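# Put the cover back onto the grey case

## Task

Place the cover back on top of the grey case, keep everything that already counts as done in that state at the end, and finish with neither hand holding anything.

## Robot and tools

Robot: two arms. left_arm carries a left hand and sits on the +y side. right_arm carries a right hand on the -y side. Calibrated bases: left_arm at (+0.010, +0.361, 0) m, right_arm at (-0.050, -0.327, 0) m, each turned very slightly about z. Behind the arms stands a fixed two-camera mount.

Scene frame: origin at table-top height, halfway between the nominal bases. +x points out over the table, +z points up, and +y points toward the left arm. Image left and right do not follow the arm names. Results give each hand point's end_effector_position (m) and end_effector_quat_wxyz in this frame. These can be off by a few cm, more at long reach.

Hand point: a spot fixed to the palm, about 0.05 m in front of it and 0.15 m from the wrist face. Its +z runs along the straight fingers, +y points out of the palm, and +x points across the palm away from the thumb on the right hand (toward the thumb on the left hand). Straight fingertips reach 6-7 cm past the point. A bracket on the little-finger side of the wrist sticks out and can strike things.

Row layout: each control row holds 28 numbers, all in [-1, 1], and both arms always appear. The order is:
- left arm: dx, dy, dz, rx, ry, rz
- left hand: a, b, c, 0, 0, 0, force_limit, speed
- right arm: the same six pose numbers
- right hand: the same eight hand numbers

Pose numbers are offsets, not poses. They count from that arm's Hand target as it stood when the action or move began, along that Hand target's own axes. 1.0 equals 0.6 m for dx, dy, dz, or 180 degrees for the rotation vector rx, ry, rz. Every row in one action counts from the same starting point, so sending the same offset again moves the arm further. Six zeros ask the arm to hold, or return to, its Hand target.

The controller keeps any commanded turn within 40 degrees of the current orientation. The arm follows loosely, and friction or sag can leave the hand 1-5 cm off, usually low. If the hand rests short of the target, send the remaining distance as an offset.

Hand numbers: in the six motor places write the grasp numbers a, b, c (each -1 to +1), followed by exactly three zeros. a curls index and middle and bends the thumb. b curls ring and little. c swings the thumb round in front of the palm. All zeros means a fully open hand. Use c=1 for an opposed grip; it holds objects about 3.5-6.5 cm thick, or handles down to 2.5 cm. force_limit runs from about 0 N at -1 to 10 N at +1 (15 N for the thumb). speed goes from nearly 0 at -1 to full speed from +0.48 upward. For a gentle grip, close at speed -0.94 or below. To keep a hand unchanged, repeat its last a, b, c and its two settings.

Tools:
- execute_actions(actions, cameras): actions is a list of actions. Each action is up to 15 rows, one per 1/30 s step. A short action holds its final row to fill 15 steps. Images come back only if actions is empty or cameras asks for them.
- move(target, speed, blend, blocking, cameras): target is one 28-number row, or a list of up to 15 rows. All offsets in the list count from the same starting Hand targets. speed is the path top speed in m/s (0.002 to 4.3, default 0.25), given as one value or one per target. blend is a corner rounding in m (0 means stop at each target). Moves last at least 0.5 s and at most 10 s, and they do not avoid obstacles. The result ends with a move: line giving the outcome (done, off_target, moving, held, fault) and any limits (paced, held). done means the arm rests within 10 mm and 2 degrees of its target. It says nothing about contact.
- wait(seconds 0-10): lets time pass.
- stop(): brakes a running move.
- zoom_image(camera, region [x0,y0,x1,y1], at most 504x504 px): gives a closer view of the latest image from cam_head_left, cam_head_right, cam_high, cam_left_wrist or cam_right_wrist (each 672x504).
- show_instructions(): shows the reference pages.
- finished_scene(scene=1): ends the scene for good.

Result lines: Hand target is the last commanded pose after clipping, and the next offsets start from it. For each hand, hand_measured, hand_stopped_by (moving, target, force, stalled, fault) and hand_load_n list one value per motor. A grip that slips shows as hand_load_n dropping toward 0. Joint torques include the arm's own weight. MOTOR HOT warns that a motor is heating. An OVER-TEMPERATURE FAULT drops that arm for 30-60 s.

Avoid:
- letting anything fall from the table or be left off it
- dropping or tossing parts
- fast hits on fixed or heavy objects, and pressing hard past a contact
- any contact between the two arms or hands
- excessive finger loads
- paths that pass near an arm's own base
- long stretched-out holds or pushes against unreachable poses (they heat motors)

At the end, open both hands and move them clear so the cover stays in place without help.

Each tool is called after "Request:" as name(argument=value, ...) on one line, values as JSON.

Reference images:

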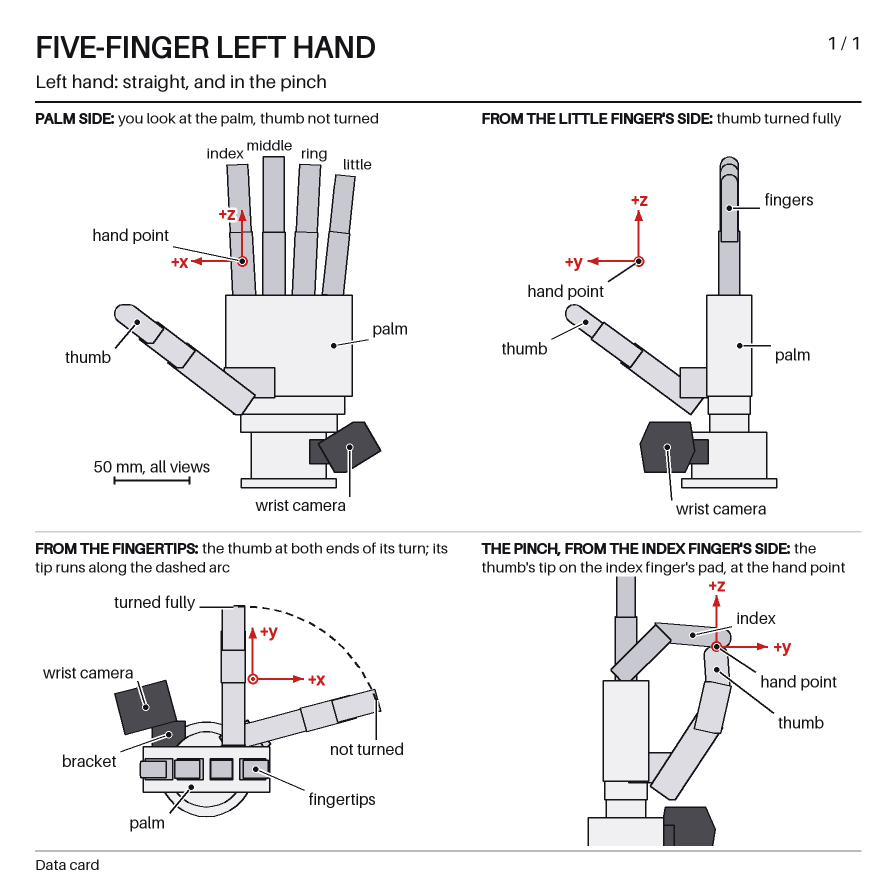

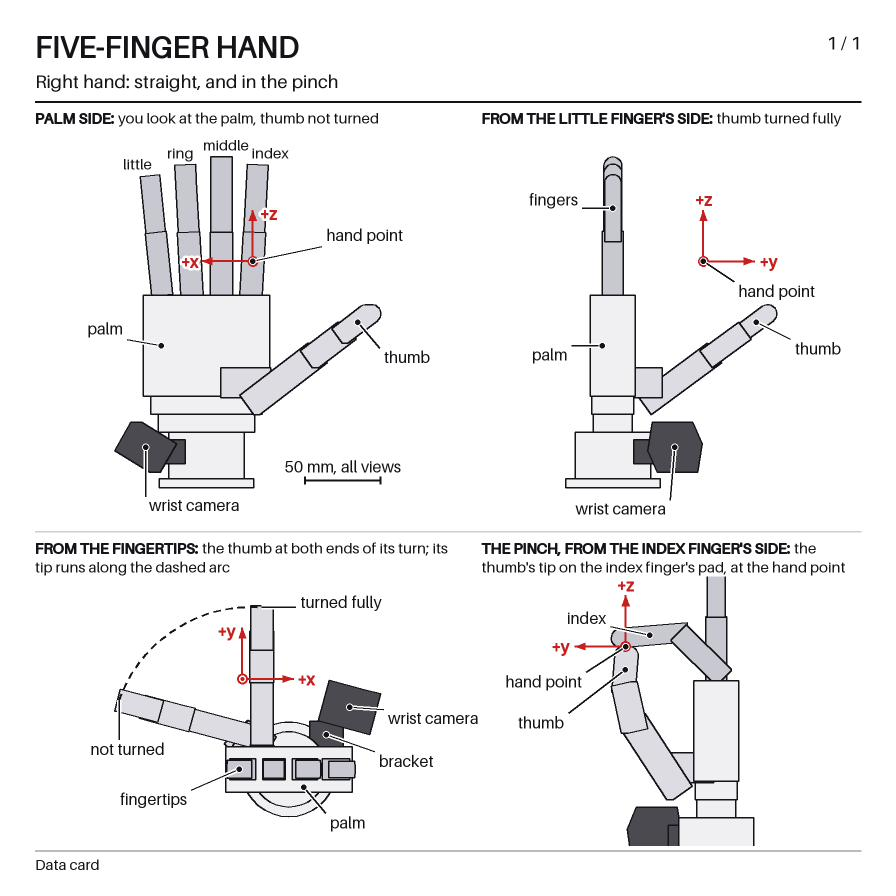

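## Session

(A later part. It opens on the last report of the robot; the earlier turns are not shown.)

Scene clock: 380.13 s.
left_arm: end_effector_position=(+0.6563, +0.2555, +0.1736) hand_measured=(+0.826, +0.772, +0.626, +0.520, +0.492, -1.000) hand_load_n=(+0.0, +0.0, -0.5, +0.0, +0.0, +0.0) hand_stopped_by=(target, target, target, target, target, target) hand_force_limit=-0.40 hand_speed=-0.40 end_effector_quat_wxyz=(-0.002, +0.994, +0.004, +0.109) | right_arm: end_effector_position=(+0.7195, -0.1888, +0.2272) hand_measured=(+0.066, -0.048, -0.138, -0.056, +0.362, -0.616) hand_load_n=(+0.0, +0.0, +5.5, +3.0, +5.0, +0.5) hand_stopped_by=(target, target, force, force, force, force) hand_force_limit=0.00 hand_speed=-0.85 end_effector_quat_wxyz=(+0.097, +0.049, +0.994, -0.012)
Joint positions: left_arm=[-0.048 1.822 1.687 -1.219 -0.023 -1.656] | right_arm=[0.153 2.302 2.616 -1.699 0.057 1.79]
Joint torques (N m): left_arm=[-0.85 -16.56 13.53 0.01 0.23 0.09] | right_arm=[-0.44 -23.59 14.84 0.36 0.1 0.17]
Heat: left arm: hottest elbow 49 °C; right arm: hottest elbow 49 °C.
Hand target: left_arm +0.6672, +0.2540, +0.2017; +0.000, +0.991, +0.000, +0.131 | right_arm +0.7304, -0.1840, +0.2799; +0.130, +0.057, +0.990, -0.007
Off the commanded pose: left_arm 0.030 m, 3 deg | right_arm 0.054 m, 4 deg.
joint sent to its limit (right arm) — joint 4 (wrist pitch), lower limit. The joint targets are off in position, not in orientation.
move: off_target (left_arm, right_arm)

Request:
move(target=[[0.0026,0,-0.0097,0,0,0,0.25,0.1,1,0,0,0,-0.4,-0.4,0,0,0,0,0,0,0.66,0.5,1,0,0,0,0.0,-0.85],[0.0026,0.0583,-0.0097,0,0,0,0.25,0.1,1,0,0,0,-0.4,-0.4,0,0,0,0,0,0,0.66,0.5,1,0,0,0,0.0,-0.85]], speed=0.06, cameras=["cam_left_wrist","cam_high"])

Request:
zoom_image(camera="cam_left_wrist", region=[100, 0, 400, 300])

Scene clock: 382.53 s.
left_arm: end_effector_position=(+0.6554, +0.2218, +0.1860) hand_measured=(+0.826, +0.772, +0.626, +0.520, +0.492, -1.000) hand_load_n=(+0.0, +0.0, +0.0, +0.0, +0.0, +0.0) hand_stopped_by=(target, target, target, target, target, target) hand_force_limit=-0.40 hand_speed=-0.40 end_effector_quat_wxyz=(-0.001, +0.994, -0.004, +0.113) | right_arm: end_effector_position=(+0.7195, -0.1888, +0.2272) hand_measured=(+0.066, -0.048, -0.138, -0.056, +0.362, -0.616) hand_load_n=(+0.0, +0.0, +5.0, +2.5, +5.5, +0.5) hand_stopped_by=(target, target, force, force, force, force) hand_force_limit=0.00 hand_speed=-0.85 end_effector_quat_wxyz=(+0.097, +0.049, +0.994, -0.012)
Joint positions: left_arm=[-0.105 1.821 1.716 -1.241 -0.033 -1.697] | right_arm=[0.153 2.302 2.616 -1.699 0.057 1.79]
Joint torques (N m): left_arm=[-0.56 -16.03 13.65 0.09 0 -0.05] | right_arm=[-0.44 -23.53 14.82 0.36 0.11 0.17]
Heat: left arm: hottest elbow 50 °C; right arm: hottest elbow 49 °C.
Hand target: left_arm +0.6672, +0.2190, +0.2078; +0.000, +0.991, +0.000, +0.131 | right_arm +0.7304, -0.1840, +0.2799; +0.130, +0.057, +0.990, -0.007
Off the commanded pose: left_arm 0.025 m, 2 deg | right_arm 0.054 m, 4 deg.
joint sent to its limit (right arm) — joint 4 (wrist pitch), lower limit. The joint targets are off in position, not in orientation.
move: off_target (left_arm, right_arm)
Images, in order (width x height): cam_high 672x504, cam_left_wrist 672x504.

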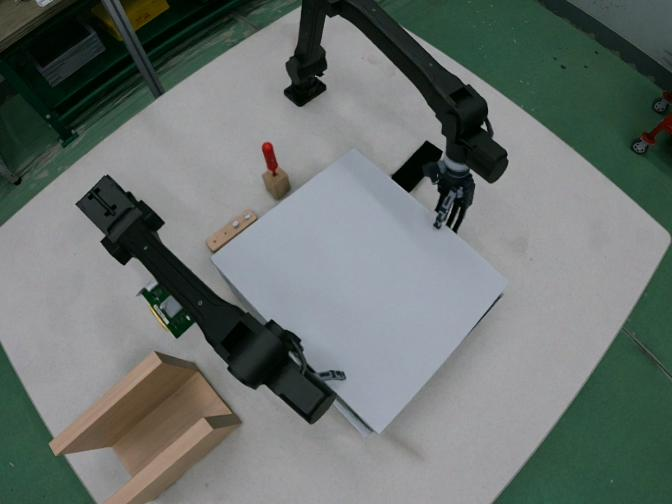

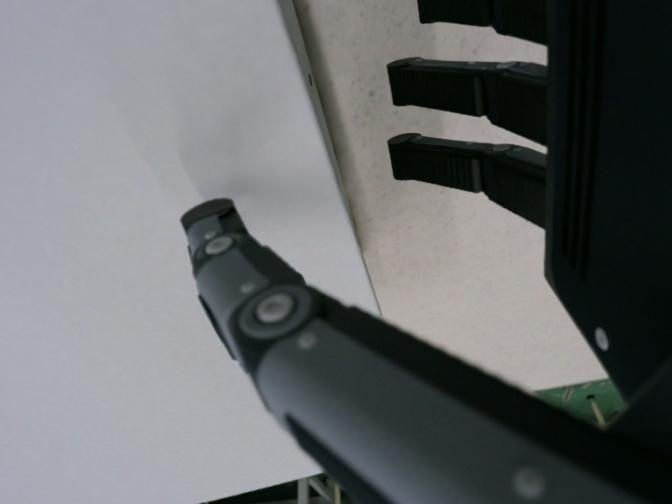

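Scaled by 1.680 from the camera's 672x504 image, which has a finer 960x720 frame.

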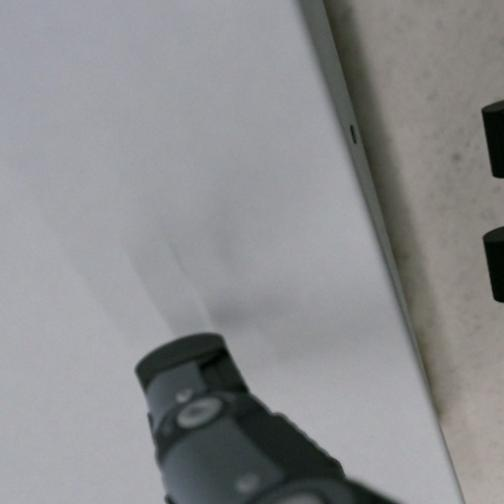

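Request:
move(target=[-0.0069,0.01,0.0258,0,0,0,0.25,0.1,1,0,0,0,-0.4,-0.4,0,0,0,0,0,0,0.66,0.5,1,0,0,0,0.0,-0.85], speed=0.05)

Scene clock: 383.73 s.
left_arm: end_effector_position=(+0.6572, +0.2195, +0.1867) hand_measured=(+0.826, +0.772, +0.626, +0.520, +0.492, -1.000) hand_load_n=(+0.0, +0.0, +0.0, +0.0, +0.0, -0.5) hand_stopped_by=(target, target, target, target, target, target) hand_force_limit=-0.40 hand_speed=-0.40 end_effector_quat_wxyz=(-0.001, +0.993, -0.001, +0.117) | right_arm: end_effector_position=(+0.7195, -0.1888, +0.2272) hand_measured=(+0.066, -0.048, -0.138, -0.056, +0.362, -0.616) hand_load_n=(+0.5, +0.0, +5.5, +2.5, +5.0, +0.5) hand_stopped_by=(target, target, force, force, force, force) hand_force_limit=0.00 hand_speed=-0.85 end_effector_quat_wxyz=(+0.097, +0.049, +0.994, -0.012)
Joint positions: left_arm=[-0.109 1.821 1.716 -1.234 -0.035 -1.707] | right_arm=[0.153 2.302 2.616 -1.699 0.057 1.79]
Joint torques (N m): left_arm=[-2.02 -15.5 11.04 1.25 0.08 -0.09] | right_arm=[-0.38 -23.53 14.83 0.38 0.1 0.17]
Heat: left arm: hottest elbow 50 °C; right arm: hottest elbow 49 °C.
Hand target: left_arm +0.6672, +0.2131, +0.1918; +0.000, +0.991, +0.000, +0.131 | right_arm +0.7304, -0.1840, +0.2799; +0.130, +0.057, +0.990, -0.007
Off the commanded pose: left_arm 0.013 m, 2 deg | right_arm 0.054 m, 4 deg.
joint sent to its limit (right arm) — joint 4 (wrist pitch), lower limit. The joint targets are off in position, not in orientation.
move: off_target (left_arm, right_arm)

Request:
move(target=[-0.0069,0.006,0.0258,0,0,0,0.25,0.1,1,0,0,0,-0.4,-0.4,0,0,0,0,0,0,0.66,0.5,1,0,0,0,0.0,-0.85], speed=0.05, cameras=["cam_left_wrist"])

Scene clock: 384.97 s.
left_arm: end_effector_position=(+0.6628, +0.2152, +0.1846) hand_measured=(+0.826, +0.772, +0.626, +0.520, +0.492, -1.000) hand_load_n=(+0.0, +0.0, +0.0, +0.0, +0.5, +0.0) hand_stopped_by=(target, target, target, target, target, target) hand_force_limit=-0.40 hand_speed=-0.40 end_effector_quat_wxyz=(+0.000, +0.992, +0.000, +0.130) | right_arm: end_effector_position=(+0.7195, -0.1888, +0.2272) hand_measured=(+0.066, -0.048, -0.138, -0.056, +0.362, -0.616) hand_load_n=(+0.0, +0.0, +5.5, +2.5, +5.0, +0.5) hand_stopped_by=(target, target, force, force, force, force) hand_force_limit=0.00 hand_speed=-0.85 end_effector_quat_wxyz=(+0.097, +0.049, +0.994, -0.012)
Joint positions: left_arm=[-0.115 1.821 1.704 -1.195 -0.037 -1.713] | right_arm=[0.153 2.302 2.616 -1.699 0.057 1.79]
Joint torques (N m): left_arm=[-1.49 -15.21 9.48 1.44 0.04 -0.06] | right_arm=[-0.44 -23.53 14.83 0.35 0.11 0.17]
Heat: left arm: hottest elbow 50 °C; right arm: hottest elbow 49 °C.
Hand target: left_arm +0.6673, +0.2096, +0.1759; +0.000, +0.991, +0.000, +0.131 | right_arm +0.7304, -0.1840, +0.2799; +0.130, +0.057, +0.990, -0.007
Off the commanded pose: left_arm 0.011 m, 0 deg | right_arm 0.054 m, 4 deg.
joint sent to its limit (right arm) — joint 4 (wrist pitch), lower limit. The joint targets are off in position, not in orientation.
move: off_target (left_arm, right_arm)
Images, in order (width x height): cam_left_wrist 672x504.

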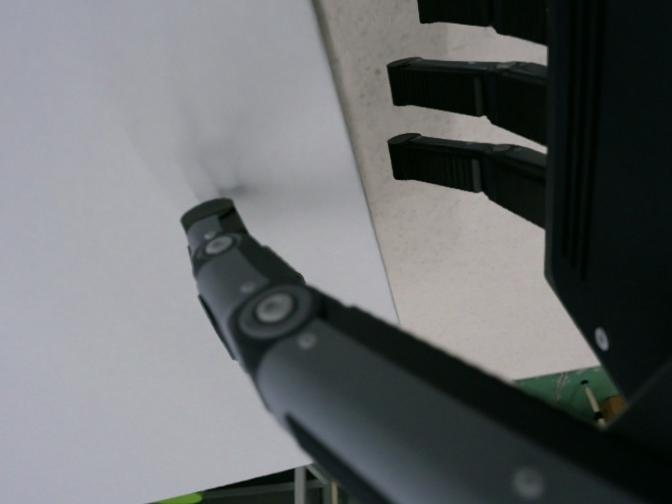

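Request:
move(target=[-0.0043,0,0.0161,0,0,0,0.25,0.1,1,0,0,0,-0.4,-0.4,0,0,0,0,0,0,0.66,0.5,1,0,0,0,0.0,-0.85], speed=0.04, cameras=["cam_left_wrist"])

Request:
zoom_image(camera="cam_left_wrist", region=[100, 50, 400, 350])

Scene clock: 386.23 s.
left_arm: end_effector_position=(+0.6630, +0.2151, +0.1777) hand_measured=(+0.826, +0.772, +0.626, +0.520, +0.492, -1.000) hand_load_n=(+0.0, +0.0, +0.0, +0.0, +0.0, +0.0) hand_stopped_by=(target, target, target, target, target, target) hand_force_limit=-0.40 hand_speed=-0.40 end_effector_quat_wxyz=(+0.001, +0.991, +0.000, +0.132) | right_arm: end_effector_position=(+0.7195, -0.1888, +0.2272) hand_measured=(+0.066, -0.048, -0.138, -0.056, +0.362, -0.616) hand_load_n=(+0.0, +0.0, +5.5, +2.5, +5.0, +0.5) hand_stopped_by=(target, target, force, force, force, force) hand_force_limit=0.00 hand_speed=-0.85 end_effector_quat_wxyz=(+0.097, +0.049, +0.994, -0.012)
Joint positions: left_arm=[-0.115 1.821 1.684 -1.171 -0.037 -1.713] | right_arm=[0.153 2.302 2.616 -1.699 0.057 1.79]
Joint torques (N m): left_arm=[-1.55 -15.03 9.43 1.4 0.07 -0.08] | right_arm=[-0.5 -23.53 14.84 0.35 0.11 0.17]
Heat: left arm: hottest elbow 49 °C; right arm: hottest elbow 49 °C.
Hand target: left_arm +0.6673, +0.2096, +0.1659; +0.000, +0.991, +0.000, +0.131 | right_arm +0.7304, -0.1840, +0.2799; +0.130, +0.057, +0.990, -0.007
Off the commanded pose: left_arm 0.014 m, 0 deg | right_arm 0.054 m, 4 deg.
joint sent to its limit (right arm) — joint 4 (wrist pitch), lower limit. The joint targets are off in position, not in orientation.
move: off_target (left_arm, right_arm)
Images, in order (width x height): cam_left_wrist 672x504.

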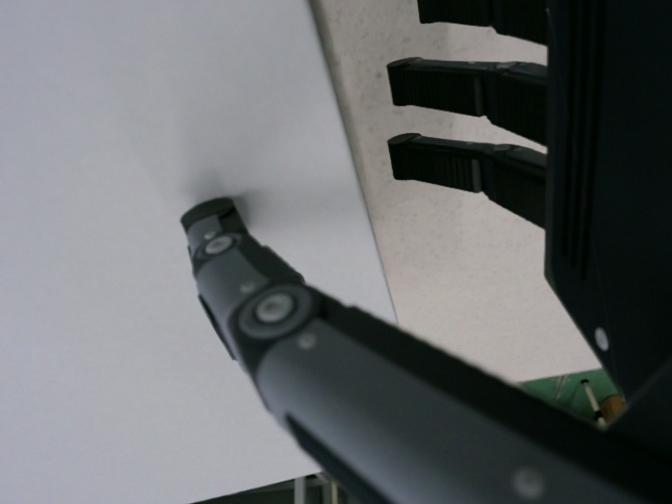

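Scaled by 1.680 from the camera's 672x504 image, which has a finer 960x720 frame.

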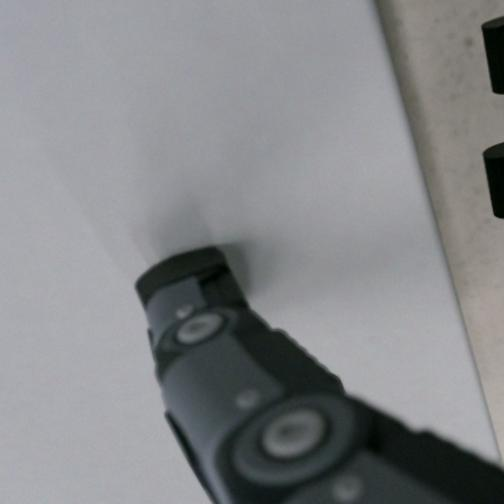

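Request:
move(target=[-0.0043,0,0.0161,0,0,0,0.25,0.1,1,0,0,0,-0.4,-0.4,0,0,0,0,0,0,0.66,0.5,1,0,0,0,0.0,-0.85], speed=0.04, cameras=["cam_left_wrist"])

Request:
zoom_image(camera="cam_left_wrist", region=[100, 50, 400, 350])

Scene clock: 387.60 s.
left_arm: end_effector_position=(+0.6657, +0.2147, +0.1758) hand_measured=(+0.826, +0.772, +0.626, +0.520, +0.492, -1.000) hand_load_n=(+0.0, +0.0, +0.0, +0.0, +1.5, -1.0) hand_stopped_by=(target, target, target, target, target, target) hand_force_limit=-0.40 hand_speed=-0.40 end_effector_quat_wxyz=(+0.002, +0.990, +0.000, +0.139) | right_arm: end_effector_position=(+0.7195, -0.1888, +0.2272) hand_measured=(+0.066, -0.048, -0.138, -0.056, +0.362, -0.616) hand_load_n=(+0.0, +0.5, +5.5, +2.5, +5.0, +0.5) hand_stopped_by=(target, target, force, force, force, force) hand_force_limit=0.00 hand_speed=-0.85 end_effector_quat_wxyz=(+0.097, +0.049, +0.994, -0.012)
Joint positions: left_arm=[-0.115 1.821 1.676 -1.149 -0.037 -1.713] | right_arm=[0.153 2.302 2.616 -1.699 0.057 1.79]
Joint torques (N m): left_arm=[-1.44 -13.68 8.58 1.7 0.05 -0.11] | right_arm=[-0.44 -23.59 14.82 0.36 0.1 0.17]
Heat: left arm: hottest elbow 49 °C; right arm: hottest elbow 49 °C.
Hand target: left_arm +0.6673, +0.2096, +0.1560; +0.000, +0.991, +0.000, +0.131 | right_arm +0.7304, -0.1840, +0.2799; +0.130, +0.057, +0.990, -0.007
Off the commanded pose: left_arm 0.021 m, 1 deg | right_arm 0.054 m, 4 deg.
joint sent to its limit (right arm) — joint 4 (wrist pitch), lower limit. The joint targets are off in position, not in orientation.
move: off_target (left_arm, right_arm)
Images, in order (width x height): cam_left_wrist 672x504.

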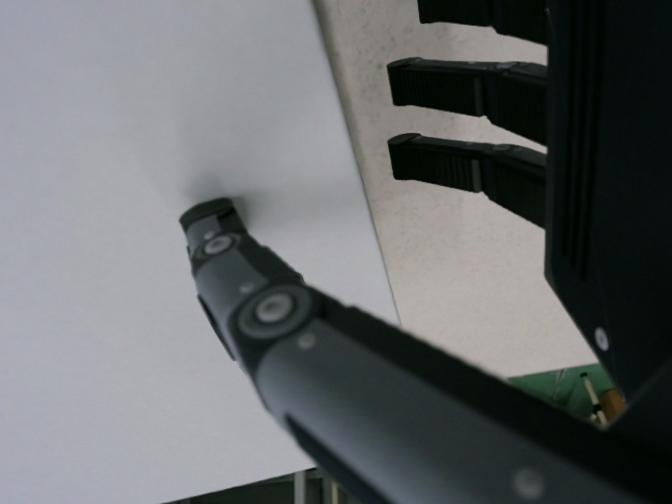

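Scaled by 1.680 from the camera's 672x504 image, which has a finer 960x720 frame.

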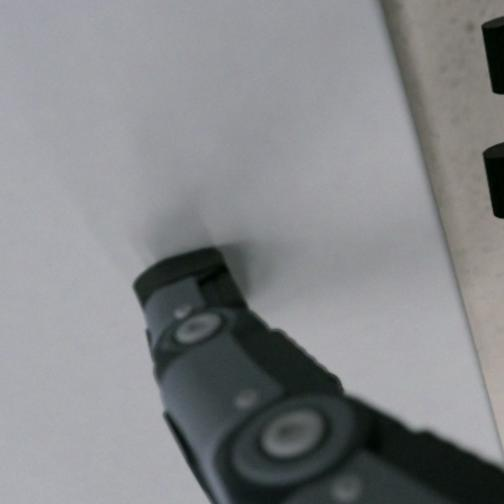

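Request:
move(target=[0.0043,0,-0.0161,0,0,0,0.6,0.3,1,0,0,0,-0.4,-0.8,0,0,0,0,0,0,0.66,0.5,1,0,0,0,0.0,-0.85], speed=0.04, cameras=["cam_left_wrist"])

Request:
zoom_image(camera="cam_left_wrist", region=[100, 0, 450, 350])

Scene clock: 389.43 s.
left_arm: end_effector_position=(+0.6647, +0.2091, +0.1787) hand_measured=(+0.460, +0.340, +0.258, +0.210, +0.338, -1.000) hand_load_n=(+0.0, +0.0, +0.0, +1.5, +4.0, +1.0) hand_stopped_by=(target, target, force, force, force, target) hand_force_limit=-0.40 hand_speed=-0.80 end_effector_quat_wxyz=(+0.006, +0.990, -0.001, +0.140) | right_arm: end_effector_position=(+0.7196, -0.1887, +0.2263) hand_measured=(+0.066, -0.048, -0.138, -0.056, +0.362, -0.616) hand_load_n=(+0.0, +0.0, +5.5, +3.0, +5.0, +1.0) hand_stopped_by=(target, target, force, force, force, force) hand_force_limit=0.00 hand_speed=-0.85 end_effector_quat_wxyz=(+0.096, +0.049, +0.994, -0.012)
Joint positions: left_arm=[-0.123 1.817 1.676 -1.149 -0.031 -1.72] | right_arm=[0.153 2.303 2.616 -1.699 0.057 1.79]
Joint torques (N m): left_arm=[-0.62 -13.51 10.45 0.68 -0.17 -0.05] | right_arm=[-0.44 -23.65 14.82 0.35 0.1 0.17]
Heat: left arm: hottest elbow 49 °C; right arm: hottest elbow 49 °C.
Hand target: left_arm +0.6674, +0.2094, +0.1660; +0.000, +0.991, +0.000, +0.131 | right_arm +0.7304, -0.1840, +0.2799; +0.130, +0.057, +0.990, -0.007
Off the commanded pose: left_arm 0.013 m, 1 deg | right_arm 0.055 m, 4 deg.
joint sent to its limit (right arm) — joint 4 (wrist pitch), lower limit. The joint targets are off in position, not in orientation.
move: off_target (left_arm, right_arm)
Images, in order (width x height): cam_left_wrist 672x504.

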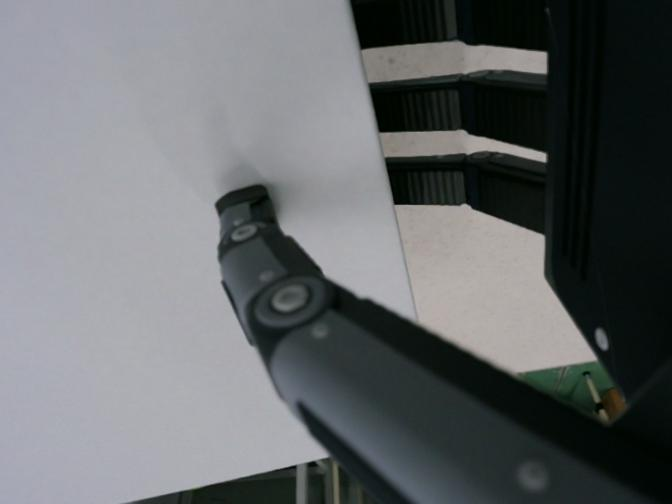

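Scaled by 1.440 from the camera's 672x504 image, which has a finer 960x720 frame.

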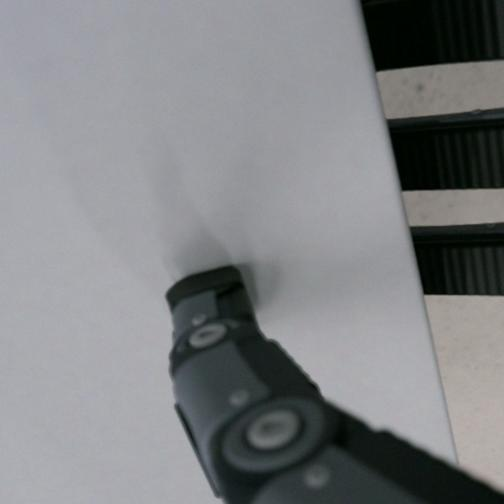

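Request:
move(target=[0,0,0,0,0,0,0.64,0.3,1,0,0,0,0.1,-0.85,0,0,0,0,0,0,0.66,0.5,1,0,0,0,0.0,-0.85], speed=0.04, cameras=["cam_left_wrist", "cam_head_left"])

Scene clock: 390.70 s.
left_arm: end_effector_position=(+0.6652, +0.2107, +0.1786) hand_measured=(+0.464, +0.334, +0.206, +0.172, +0.330, -1.000) hand_load_n=(+0.0, +0.0, +1.5, +5.0, +8.0, +3.0) hand_stopped_by=(target, target, force, force, force, target) hand_force_limit=0.10 hand_speed=-0.85 end_effector_quat_wxyz=(+0.004, +0.990, +0.001, +0.141) | right_arm: end_effector_position=(+0.7198, -0.1888, +0.2254) hand_measured=(+0.066, -0.048, -0.138, -0.056, +0.362, -0.616) hand_load_n=(+0.0, +0.0, +6.5, +3.0, +5.0, +0.5) hand_stopped_by=(target, target, force, force, force, force) hand_force_limit=0.00 hand_speed=-0.85 end_effector_quat_wxyz=(+0.095, +0.050, +0.994, -0.012)
Joint positions: left_arm=[-0.122 1.817 1.676 -1.149 -0.035 -1.723] | right_arm=[0.153 2.304 2.616 -1.699 0.057 1.791]
Joint torques (N m): left_arm=[-0.62 -14.04 10.37 0.64 0 0] | right_arm=[-0.44 -23.77 14.79 0.38 0.1 0.16]
Heat: left arm: hottest elbow 48 °C; right arm: hottest elbow 49 °C.
Hand target: left_arm +0.6674, +0.2095, +0.1660; +0.000, +0.991, +0.000, +0.131 | right_arm +0.7303, -0.1840, +0.2801; +0.130, +0.057, +0.990, -0.007
Off the commanded pose: left_arm 0.013 m, 1 deg | right_arm 0.056 m, 4 deg.
joint sent to its limit (right arm) — joint 4 (wrist pitch), lower limit. The joint targets are off in position, not in orientation.
move: off_target (left_arm, right_arm)
Images, in order (width x height): cam_head_left 672x504, cam_left_wrist 672x504.

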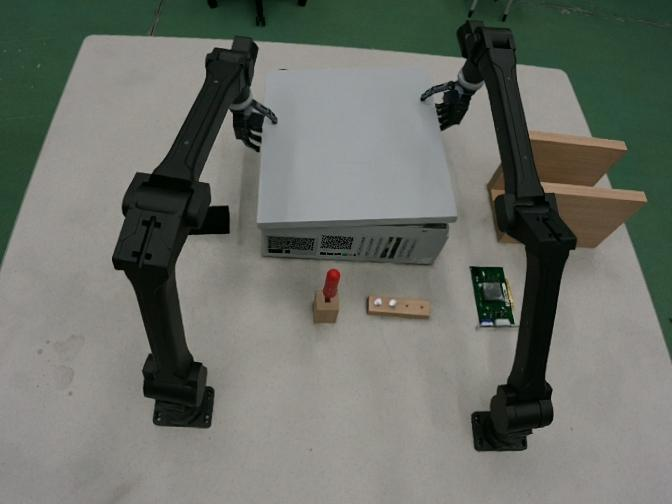

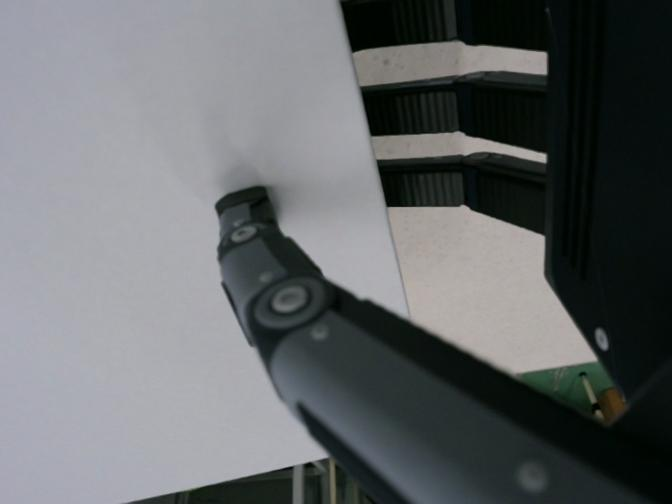

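Request:
move(target=[0.0195,0,-0.0725,0,0,0,0.64,0.3,1,0,0,0,0.1,-0.85,0,0,0,0,0,0,0.66,0.5,1,0,0,0,0.0,-0.85], speed=0.05, cameras=["cam_left_wrist"])

Scene clock: 392.50 s.
left_arm: end_effector_position=(+0.6524, +0.2148, +0.1858) hand_measured=(+0.464, +0.334, +0.206, +0.172, +0.328, -1.000) hand_load_n=(+0.0, +0.0, +0.0, +2.0, +0.0, +0.0) hand_stopped_by=(target, target, force, force, force, target) hand_force_limit=0.10 hand_speed=-0.85 end_effector_quat_wxyz=(-0.004, +0.994, +0.007, +0.109) | right_arm: end_effector_position=(+0.7197, -0.1885, +0.2254) hand_measured=(+0.066, -0.048, -0.138, -0.056, +0.362, -0.616) hand_load_n=(+0.0, +0.0, +8.5, +3.0, +5.0, -0.5) hand_stopped_by=(target, target, force, force, force, force) hand_force_limit=0.00 hand_speed=-0.85 end_effector_quat_wxyz=(+0.095, +0.050, +0.994, -0.012)
Joint positions: left_arm=[-0.122 1.819 1.715 -1.252 -0.044 -1.734] | right_arm=[0.154 2.304 2.616 -1.699 0.057 1.791]
Joint torques (N m): left_arm=[-0.56 -15.09 14.65 0.06 0.3 0.16] | right_arm=[-0.5 -23.82 14.8 0.38 0.1 0.16]
Heat: left arm: hottest elbow 48 °C; right arm: hottest elbow 49 °C.
Hand target: left_arm +0.6673, +0.2095, +0.2109; +0.000, +0.991, +0.000, +0.131 | right_arm +0.7303, -0.1840, +0.2801; +0.130, +0.057, +0.990, -0.007
Off the commanded pose: left_arm 0.030 m, 3 deg | right_arm 0.056 m, 4 deg.
joint sent to its limit (right arm) — joint 4 (wrist pitch), lower limit. The joint targets are off in position, not in orientation.
move: off_target (left_arm, right_arm)
Images, in order (width x height): cam_left_wrist 672x504.

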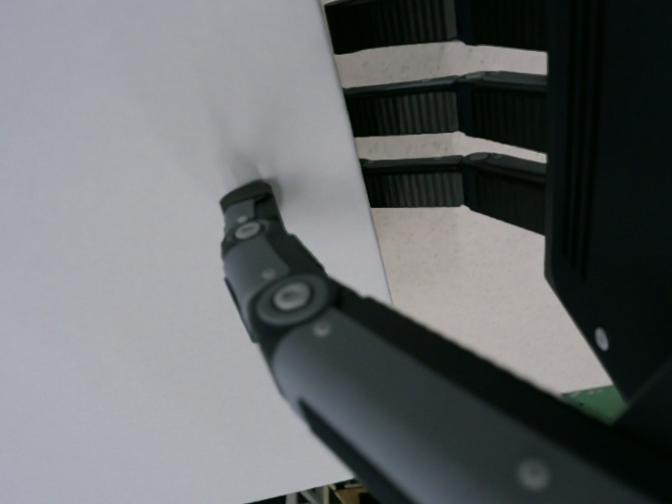

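Request:
move(target=[0,0,0,0,0,0,0.75,0.3,1,0,0,0,0.1,-0.8,0,0,0,0,0,0,0.66,0.5,1,0,0,0,0.0,-0.85], speed=0.05, cameras=["cam_left_wrist"])

Scene clock: 393.47 s.
left_arm: end_effector_position=(+0.6530, +0.2163, +0.1860) hand_measured=(+0.476, +0.318, +0.026, +0.102, +0.242, -1.000) hand_load_n=(+0.0, +0.0, +7.5, +7.0, +9.5, +1.5) hand_stopped_by=(target, target, force, force, force, target) hand_force_limit=0.10 hand_speed=-0.80 end_effector_quat_wxyz=(-0.006, +0.994, +0.008, +0.109) | right_arm: end_effector_position=(+0.7197, -0.1885, +0.2254) hand_measured=(+0.066, -0.048, -0.136, -0.056, +0.362, -0.616) hand_load_n=(+0.0, +0.0, +11.5, +3.0, +4.5, -1.0) hand_stopped_by=(target, target, force, force, force, force) hand_force_limit=0.00 hand_speed=-0.85 end_effector_quat_wxyz=(+0.095, +0.050, +0.994, -0.012)
Joint positions: left_arm=[-0.12 1.82 1.718 -1.254 -0.046 -1.734] | right_arm=[0.154 2.304 2.616 -1.699 0.057 1.791]
Joint torques (N m): left_arm=[-0.91 -16.15 14.61 0.2 0.33 0.16] | right_arm=[-0.44 -23.88 14.8 0.36 0.1 0.16]
Heat: left arm: hottest elbow 48 °C; right arm: hottest elbow 49 °C.
Hand target: left_arm +0.6674, +0.2096, +0.2108; +0.000, +0.991, +0.000, +0.131 | right_arm +0.7303, -0.1840, +0.2801; +0.130, +0.057, +0.990, -0.007
Off the commanded pose: left_arm 0.029 m, 3 deg | right_arm 0.056 m, 4 deg.
joint sent to its limit (right arm) — joint 4 (wrist pitch), lower limit. The joint targets are off in position, not in orientation.
move: off_target (left_arm, right_arm)
Images, in order (width x height): cam_left_wrist 672x504.

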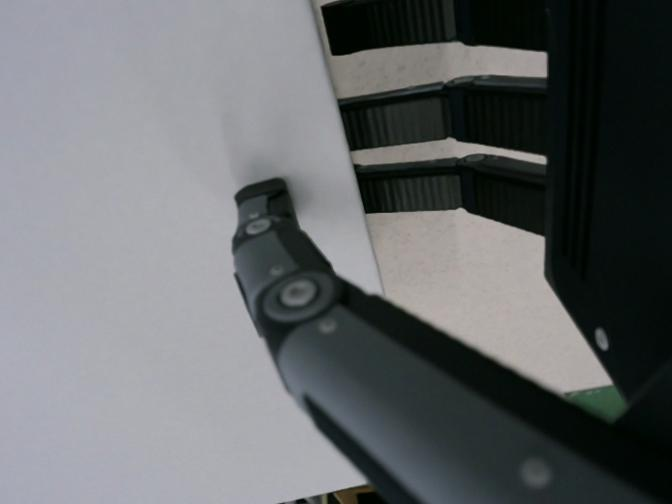

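Request:
move(target=[0.013,0,-0.0483,0,0,0,0.75,0.3,1,0,0,0,0.1,-0.8,0,0,0,0,0,0,0.66,0.5,1,0,0,0,0.0,-0.85], speed=0.05, cameras=["cam_left_wrist","cam_high"])

Request:
zoom_image(camera="cam_high", region=[420, 260, 520, 360])

Scene clock: 395.07 s.
left_arm: end_effector_position=(+0.6477, +0.2174, +0.1955) hand_measured=(+0.476, +0.318, +0.026, +0.100, +0.242, -1.000) hand_load_n=(+0.0, +0.0, +8.0, +1.0, +4.0, -1.0) hand_stopped_by=(target, target, force, force, force, target) hand_force_limit=0.10 hand_speed=-0.80 end_effector_quat_wxyz=(-0.010, +0.996, +0.006, +0.090) | right_arm: end_effector_position=(+0.7203, -0.1869, +0.2283) hand_measured=(+0.066, -0.048, -0.136, -0.056, +0.362, -0.618) hand_load_n=(+0.0, +0.0, +16.0, +2.5, +4.5, -6.0) hand_stopped_by=(target, target, force, force, force, force) hand_force_limit=0.00 hand_speed=-0.85 end_effector_quat_wxyz=(+0.098, +0.049, +0.994, -0.008)
Joint positions: left_arm=[-0.12 1.83 1.766 -1.331 -0.047 -1.731] | right_arm=[0.154 2.304 2.622 -1.699 0.051 1.791]
Joint torques (N m): left_arm=[-0.26 -16.38 16.03 0.38 0.46 0.11] | right_arm=[-0.5 -23.77 14.49 0.39 0.36 0.16]
Heat: left arm: hottest elbow 49 °C; right arm: hottest elbow 49 °C.
Hand target: left_arm +0.6674, +0.2095, +0.2407; +0.000, +0.991, +0.000, +0.131 | right_arm +0.7303, -0.1840, +0.2801; +0.130, +0.057, +0.990, -0.007
Off the commanded pose: left_arm 0.050 m, 5 deg | right_arm 0.053 m, 4 deg.
joint sent to its limit (right arm) — joint 4 (wrist pitch), lower limit. The joint targets are off in position, not in orientation.
move: off_target (left_arm, right_arm)
Images, in order (width x height): cam_high 672x504, cam_left_wrist 672x504.

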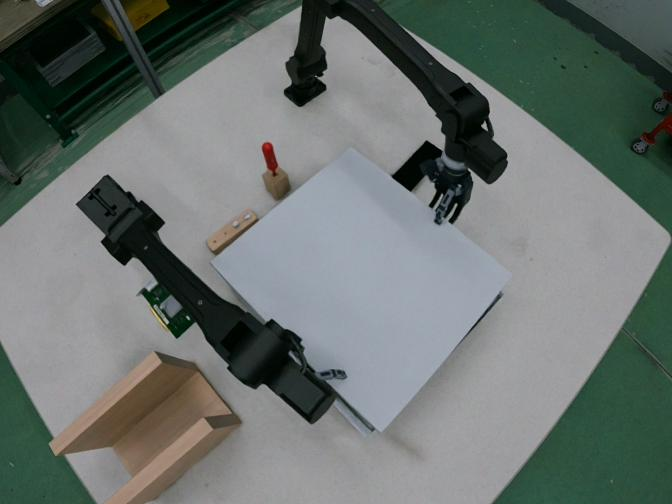

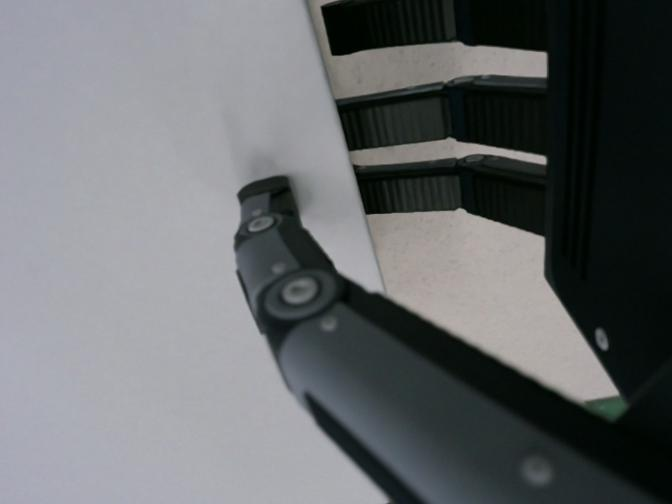

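Scaled by 5.040 from the camera's 672x504 image, which has a finer 960x720 frame.

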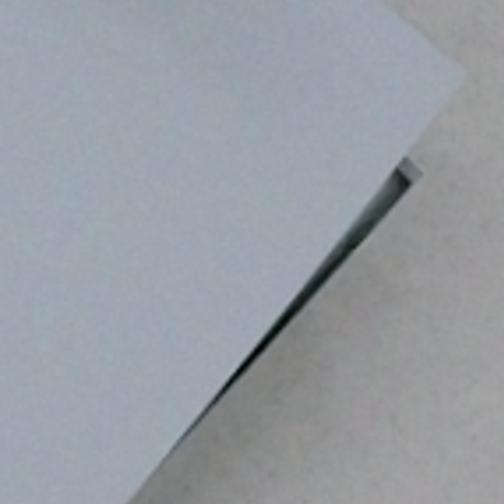

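Request:
move(target=[-0.0217,0,0.0805,0,0,0,0.75,0.3,1,0,0,0,0.1,-0.8,0,0,0,0,0,0,0.66,0.5,1,0,0,0,0.0,-0.85], speed=0.05)

Scene clock: 397.70 s.
left_arm: end_effector_position=(+0.6551, +0.2140, +0.1847) hand_measured=(+0.476, +0.318, +0.026, +0.100, +0.242, -1.000) hand_load_n=(+0.0, +0.0, +5.5, +6.5, +6.5, +3.0) hand_stopped_by=(target, target, force, force, force, target) hand_force_limit=0.10 hand_speed=-0.80 end_effector_quat_wxyz=(-0.002, +0.994, +0.002, +0.108) | right_arm: end_effector_position=(+0.7206, -0.1881, +0.2282) hand_measured=(+0.066, -0.048, -0.136, -0.056, +0.362, -0.616) hand_load_n=(+0.0, +0.0, +8.5, +3.0, +5.5, -1.0) hand_stopped_by=(target, target, force, force, force, force) hand_force_limit=0.00 hand_speed=-0.85 end_effector_quat_wxyz=(+0.098, +0.050, +0.994, -0.012)
Joint positions: left_arm=[-0.12 1.83 1.729 -1.257 -0.038 -1.723] | right_arm=[0.154 2.304 2.623 -1.699 0.057 1.792]
Joint torques (N m): left_arm=[-0.38 -15.5 10.25 2.32 0.09 0.06] | right_arm=[-0.5 -23.65 14.49 0.39 0.1 0.16]
Heat: left arm: hottest elbow 49 °C; right arm: hottest elbow 49 °C.
Hand target: left_arm +0.6673, +0.2094, +0.1908; +0.000, +0.991, +0.000, +0.131 | right_arm +0.7304, -0.1840, +0.2802; +0.130, +0.057, +0.990, -0.007
Off the commanded pose: left_arm 0.014 m, 3 deg | right_arm 0.053 m, 4 deg.
joint sent to its limit (right arm) — joint 4 (wrist pitch), lower limit. The joint targets are off in position, not in orientation.
move: off_target (left_arm, right_arm)

Request:
move(target=[[-0.0065,0,0.0242,0,0,0,0.75,0.3,1,0,0,0,0.1,-0.8,0,0,0,0,0,0,0.66,0.5,1,0,0,0,0.0,-0.85],[-0.0065,0,0.0242,0,0,0,0.2,0.1,1,0,0,0,0.1,-0.5,0,0,0,0,0,0,0.66,0.5,1,0,0,0,0.0,-0.85]], speed=0.05, cameras=["cam_left_wrist"])

Scene clock: 399.83 s.
left_arm: end_effector_position=(+0.6628, +0.2136, +0.1832) hand_measured=(+0.820, +0.780, +0.726, +0.620, +0.530, -1.000) hand_load_n=(+0.0, +0.0, +0.0, +0.0, +0.0, +0.0) hand_stopped_by=(target, target, target, target, target, target) hand_force_limit=0.10 hand_speed=-0.50 end_effector_quat_wxyz=(-0.001, +0.992, +0.003, +0.129) | right_arm: end_effector_position=(+0.7207, -0.1884, +0.2279) hand_measured=(+0.066, -0.048, -0.138, -0.056, +0.362, -0.616) hand_load_n=(+0.0, +0.0, +5.5, +3.0, +5.5, +0.0) hand_stopped_by=(target, target, force, force, force, force) hand_force_limit=0.00 hand_speed=-0.85 end_effector_quat_wxyz=(+0.098, +0.050, +0.994, -0.012)
Joint positions: left_arm=[-0.12 1.823 1.703 -1.195 -0.042 -1.723] | right_arm=[0.154 2.304 2.623 -1.699 0.058 1.793]
Joint torques (N m): left_arm=[-0.85 -13.86 9.68 1.47 0.25 0.03] | right_arm=[-0.5 -23.71 14.5 0.39 0.06 0.14]
Heat: left arm: hottest elbow 49 °C; right arm: hottest elbow 50 °C.
Hand target: left_arm +0.6672, +0.2094, +0.1758; +0.000, +0.991, +0.000, +0.131 | right_arm +0.7304, -0.1840, +0.2800; +0.130, +0.057, +0.990, -0.007
Off the commanded pose: left_arm 0.010 m, 0 deg | right_arm 0.053 m, 4 deg.
joint sent to its limit (right arm) — joint 4 (wrist pitch), lower limit. The joint targets are off in position, not in orientation.
move: off_target (right_arm); target 2's new numbers were sent with left_arm's hand 0.015 m and 2 deg from that target
Images, in order (width x height): cam_left_wrist 672x504.

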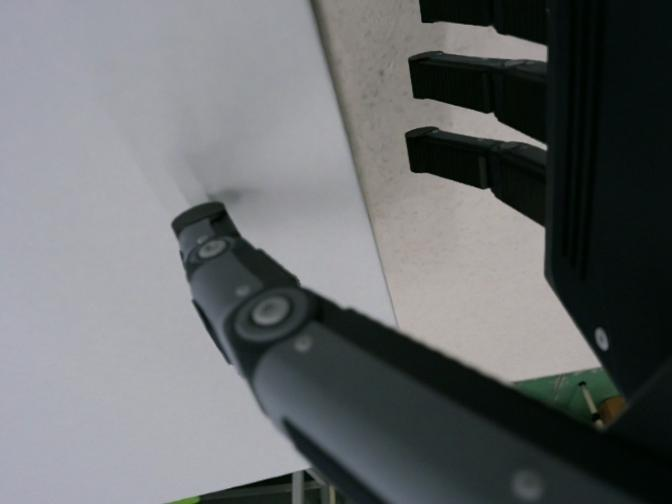

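Request:
move(target=[[0.0087,-0.0333,-0.0322,0,0,0,0.2,0.1,1,0,0,0,0.1,-0.5,0,0,0,0,0,0,0.66,0.5,1,0,0,0,0.0,-0.85],[-0.1763,-0.0333,-0.082,0,-0.0556,0,0.2,0.1,1,0,0,0,0.1,-0.5,0,0,0,0,0,0,0.66,0.5,1,0,0,0,0.0,-0.85]], speed=0.1, cameras=["cam_left_wrist","cam_high","cam_head_left"])

Scene clock: 403.33 s.
left_arm: end_effector_position=(+0.5574, +0.2337, +0.1925) hand_measured=(+0.820, +0.780, +0.726, +0.620, +0.530, -1.000) hand_load_n=(+0.0, +0.0, +0.5, +0.0, +0.0, +0.0) hand_stopped_by=(target, target, target, target, target, target) hand_force_limit=0.10 hand_speed=-0.50 end_effector_quat_wxyz=(-0.001, +0.999, +0.000, +0.047) | right_arm: end_effector_position=(+0.7207, -0.1884, +0.2279) hand_measured=(+0.066, -0.048, -0.138, -0.056, +0.362, -0.616) hand_load_n=(+0.0, +0.0, +5.0, +3.0, +5.5, +0.0) hand_stopped_by=(target, target, force, force, force, force) hand_force_limit=0.00 hand_speed=-0.85 end_effector_quat_wxyz=(+0.098, +0.050, +0.994, -0.012)
Joint positions: left_arm=[-0.102 1.645 1.523 -1.357 -0.014 -1.703] | right_arm=[0.154 2.304 2.623 -1.699 0.058 1.793]
Joint torques (N m): left_arm=[-0.85 -14.33 9.18 -0.27 0.26 -0.01] | right_arm=[-0.5 -23.77 14.48 0.39 0.05 0.15]
Heat: left arm: hottest elbow 48 °C; right arm: hottest elbow 50 °C.
Hand target: left_arm +0.5524, +0.2294, +0.1958; +0.000, +0.999, +0.000, +0.044 | right_arm +0.7304, -0.1840, +0.2800; +0.130, +0.057, +0.990, -0.007
Off the commanded pose: left_arm 0.008 m, 0 deg | right_arm 0.053 m, 4 deg.
joint sent to its limit (right arm) — joint 4 (wrist pitch), lower limit. The joint targets are off in position, not in orientation.
move: off_target (right_arm)
Images, in order (width x height): cam_head_left 672x504, cam_high 672x504, cam_left_wrist 672x504.

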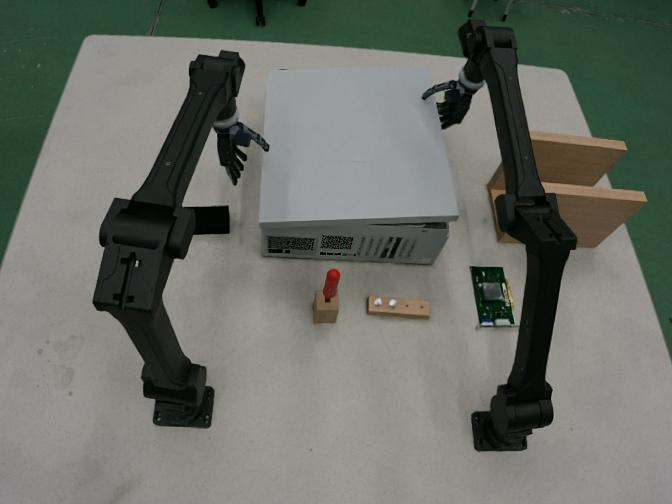

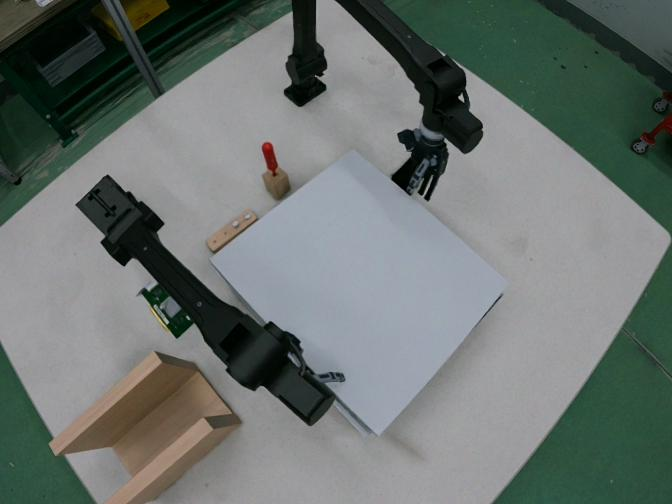

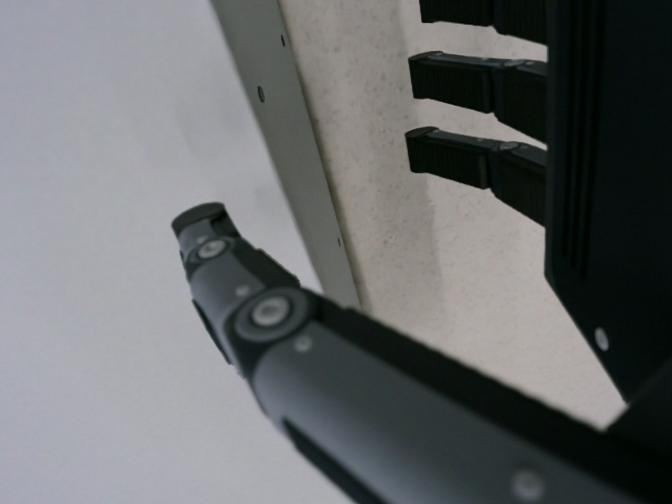

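Request:
move(target=[[0,0.0283,0,0,0,0,0.2,0.1,1,0,0,0,0.1,-0.5,0,0,0,0,0,0,0.66,0.5,1,0,0,0,0.0,-0.85],[-0.0019,0.0283,0.0216,0,0,0,0.2,0.1,1,0,0,0,0.1,-0.5,0,0,0,0,0,0,0.66,0.5,1,0,0,0,0.0,-0.85]], speed=0.05, cameras=["cam_left_wrist"])

Scene clock: 405.83 s.
left_arm: end_effector_position=(+0.5487, +0.2162, +0.1836) hand_measured=(+0.820, +0.780, +0.726, +0.620, +0.530, -1.000) hand_load_n=(+0.0, +0.0, +0.0, +0.0, +0.0, +0.0) hand_stopped_by=(target, target, target, target, target, target) hand_force_limit=0.10 hand_speed=-0.50 end_effector_quat_wxyz=(-0.001, +0.999, -0.002, +0.038) | right_arm: end_effector_position=(+0.7207, -0.1884, +0.2279) hand_measured=(+0.066, -0.048, -0.138, -0.056, +0.362, -0.616) hand_load_n=(+0.0, +0.0, +5.0, +3.0, +5.5, +0.0) hand_stopped_by=(target, target, force, force, force, force) hand_force_limit=0.00 hand_speed=-0.85 end_effector_quat_wxyz=(+0.098, +0.050, +0.994, -0.012)
Joint positions: left_arm=[-0.138 1.645 1.502 -1.354 -0.014 -1.737] | right_arm=[0.154 2.304 2.623 -1.699 0.058 1.793]
Joint torques (N m): left_arm=[-1.03 -12.45 9.33 0.95 0.19 -0.02] | right_arm=[-0.56 -23.77 14.5 0.39 0.05 0.15]
Heat: left arm: hottest elbow 48 °C; right arm: hottest elbow 50 °C.
Hand target: left_arm +0.5525, +0.2125, +0.1829; +0.000, +0.999, +0.000, +0.044 | right_arm +0.7304, -0.1840, +0.2800; +0.130, +0.057, +0.990, -0.007
Off the commanded pose: left_arm 0.005 m, 1 deg | right_arm 0.053 m, 4 deg.
joint sent to its limit (right arm) — joint 4 (wrist pitch), lower limit. The joint targets are off in position, not in orientation.
move: off_target (right_arm)
Images, in order (width x height): cam_left_wrist 672x504.

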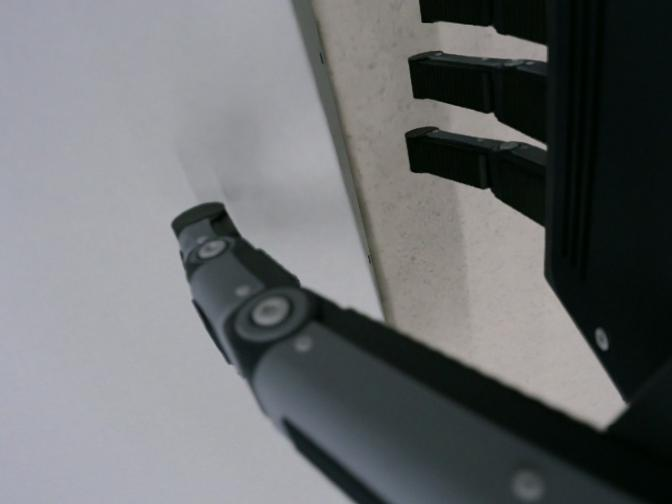

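Request:
move(target=[-0.0019,0,0.0216,0,0,0,0.2,0.1,1,0,0,0,0.1,-0.5,0,0,0,0,0,0,0.66,0.5,1,0,0,0,0.0,-0.85], speed=0.04)

Scene clock: 406.97 s.
left_arm: end_effector_position=(+0.5487, +0.2162, +0.1739) hand_measured=(+0.820, +0.780, +0.726, +0.620, +0.530, -1.000) hand_load_n=(+0.0, +0.0, +0.0, +0.0, +0.0, +0.0) hand_stopped_by=(target, target, target, target, target, target) hand_force_limit=0.10 hand_speed=-0.50 end_effector_quat_wxyz=(+0.000, +0.999, -0.002, +0.041) | right_arm: end_effector_position=(+0.7207, -0.1884, +0.2279) hand_measured=(+0.066, -0.048, -0.138, -0.056, +0.362, -0.616) hand_load_n=(+0.0, +0.0, +5.5, +3.0, +5.5, +0.0) hand_stopped_by=(target, target, force, force, force, force) hand_force_limit=0.00 hand_speed=-0.85 end_effector_quat_wxyz=(+0.098, +0.050, +0.994, -0.012)
Joint positions: left_arm=[-0.138 1.645 1.476 -1.321 -0.014 -1.737] | right_arm=[0.154 2.304 2.623 -1.699 0.058 1.793]
Joint torques (N m): left_arm=[-1.08 -12.4 8.88 0.99 0.13 -0.11] | right_arm=[-0.44 -23.77 14.49 0.36 0.05 0.15]
Heat: left arm: hottest elbow 48 °C; right arm: hottest elbow 50 °C.
Hand target: left_arm +0.5524, +0.2125, +0.1698; +0.000, +0.999, +0.000, +0.044 | right_arm +0.7304, -0.1840, +0.2800; +0.130, +0.057, +0.990, -0.007
Off the commanded pose: left_arm 0.007 m, 0 deg | right_arm 0.053 m, 4 deg.
joint sent to its limit (right arm) — joint 4 (wrist pitch), lower limit. The joint targets are off in position, not in orientation.
move: off_target (right_arm)

Request:
move(target=[-0.0012,0.003,0.0132,0,0,0,0.2,0.1,1,0,0,0,0.1,-0.5,0,0,0,0,0,0,0.66,0.5,1,0,0,0,0.0,-0.85], speed=0.03, cameras=["cam_left_wrist"])

Request:
zoom_image(camera="cam_left_wrist", region=[100, 50, 450, 350])

Scene clock: 408.00 s.
left_arm: end_effector_position=(+0.5492, +0.2156, +0.1704) hand_measured=(+0.820, +0.780, +0.726, +0.620, +0.530, -1.000) hand_load_n=(+0.0, +0.0, +0.0, +0.0, +0.5, -1.0) hand_stopped_by=(target, target, target, target, target, target) hand_force_limit=0.10 hand_speed=-0.50 end_effector_quat_wxyz=(+0.000, +0.999, -0.001, +0.043) | right_arm: end_effector_position=(+0.7207, -0.1884, +0.2279) hand_measured=(+0.066, -0.048, -0.138, -0.056, +0.362, -0.616) hand_load_n=(+0.0, +0.0, +5.0, +3.0, +5.5, +0.0) hand_stopped_by=(target, target, force, force, force, force) hand_force_limit=0.00 hand_speed=-0.85 end_effector_quat_wxyz=(+0.098, +0.050, +0.994, -0.012)
Joint positions: left_arm=[-0.138 1.645 1.465 -1.307 -0.014 -1.739] | right_arm=[0.154 2.304 2.623 -1.699 0.058 1.793]
Joint torques (N m): left_arm=[-1.03 -12.63 8.62 1.1 0.15 -0.07] | right_arm=[-0.5 -23.65 14.48 0.38 0.05 0.14]
Heat: left arm: hottest elbow 48 °C; right arm: hottest elbow 50 °C.
Hand target: left_arm +0.5524, +0.2107, +0.1619; +0.000, +0.999, +0.000, +0.044 | right_arm +0.7304, -0.1840, +0.2800; +0.130, +0.057, +0.990, -0.007
Off the commanded pose: left_arm 0.010 m, 0 deg | right_arm 0.053 m, 4 deg.
joint sent to its limit (right arm) — joint 4 (wrist pitch), lower limit. The joint targets are off in position, not in orientation.
move: off_target (right_arm)
Images, in order (width x height): cam_left_wrist 672x504.

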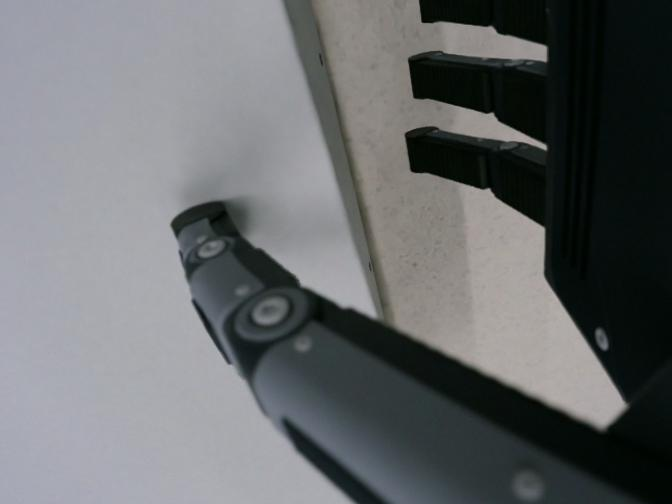

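Scaled by 1.440 from the camera's 672x504 image, which has a finer 960x720 frame.

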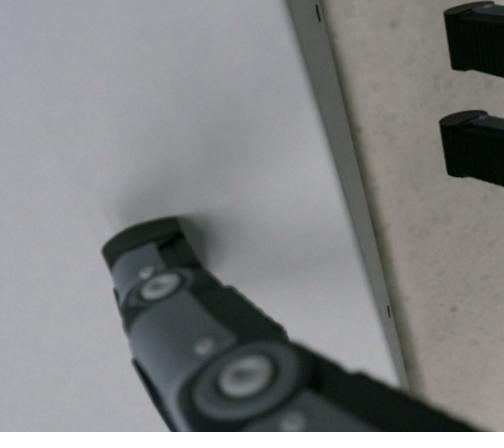

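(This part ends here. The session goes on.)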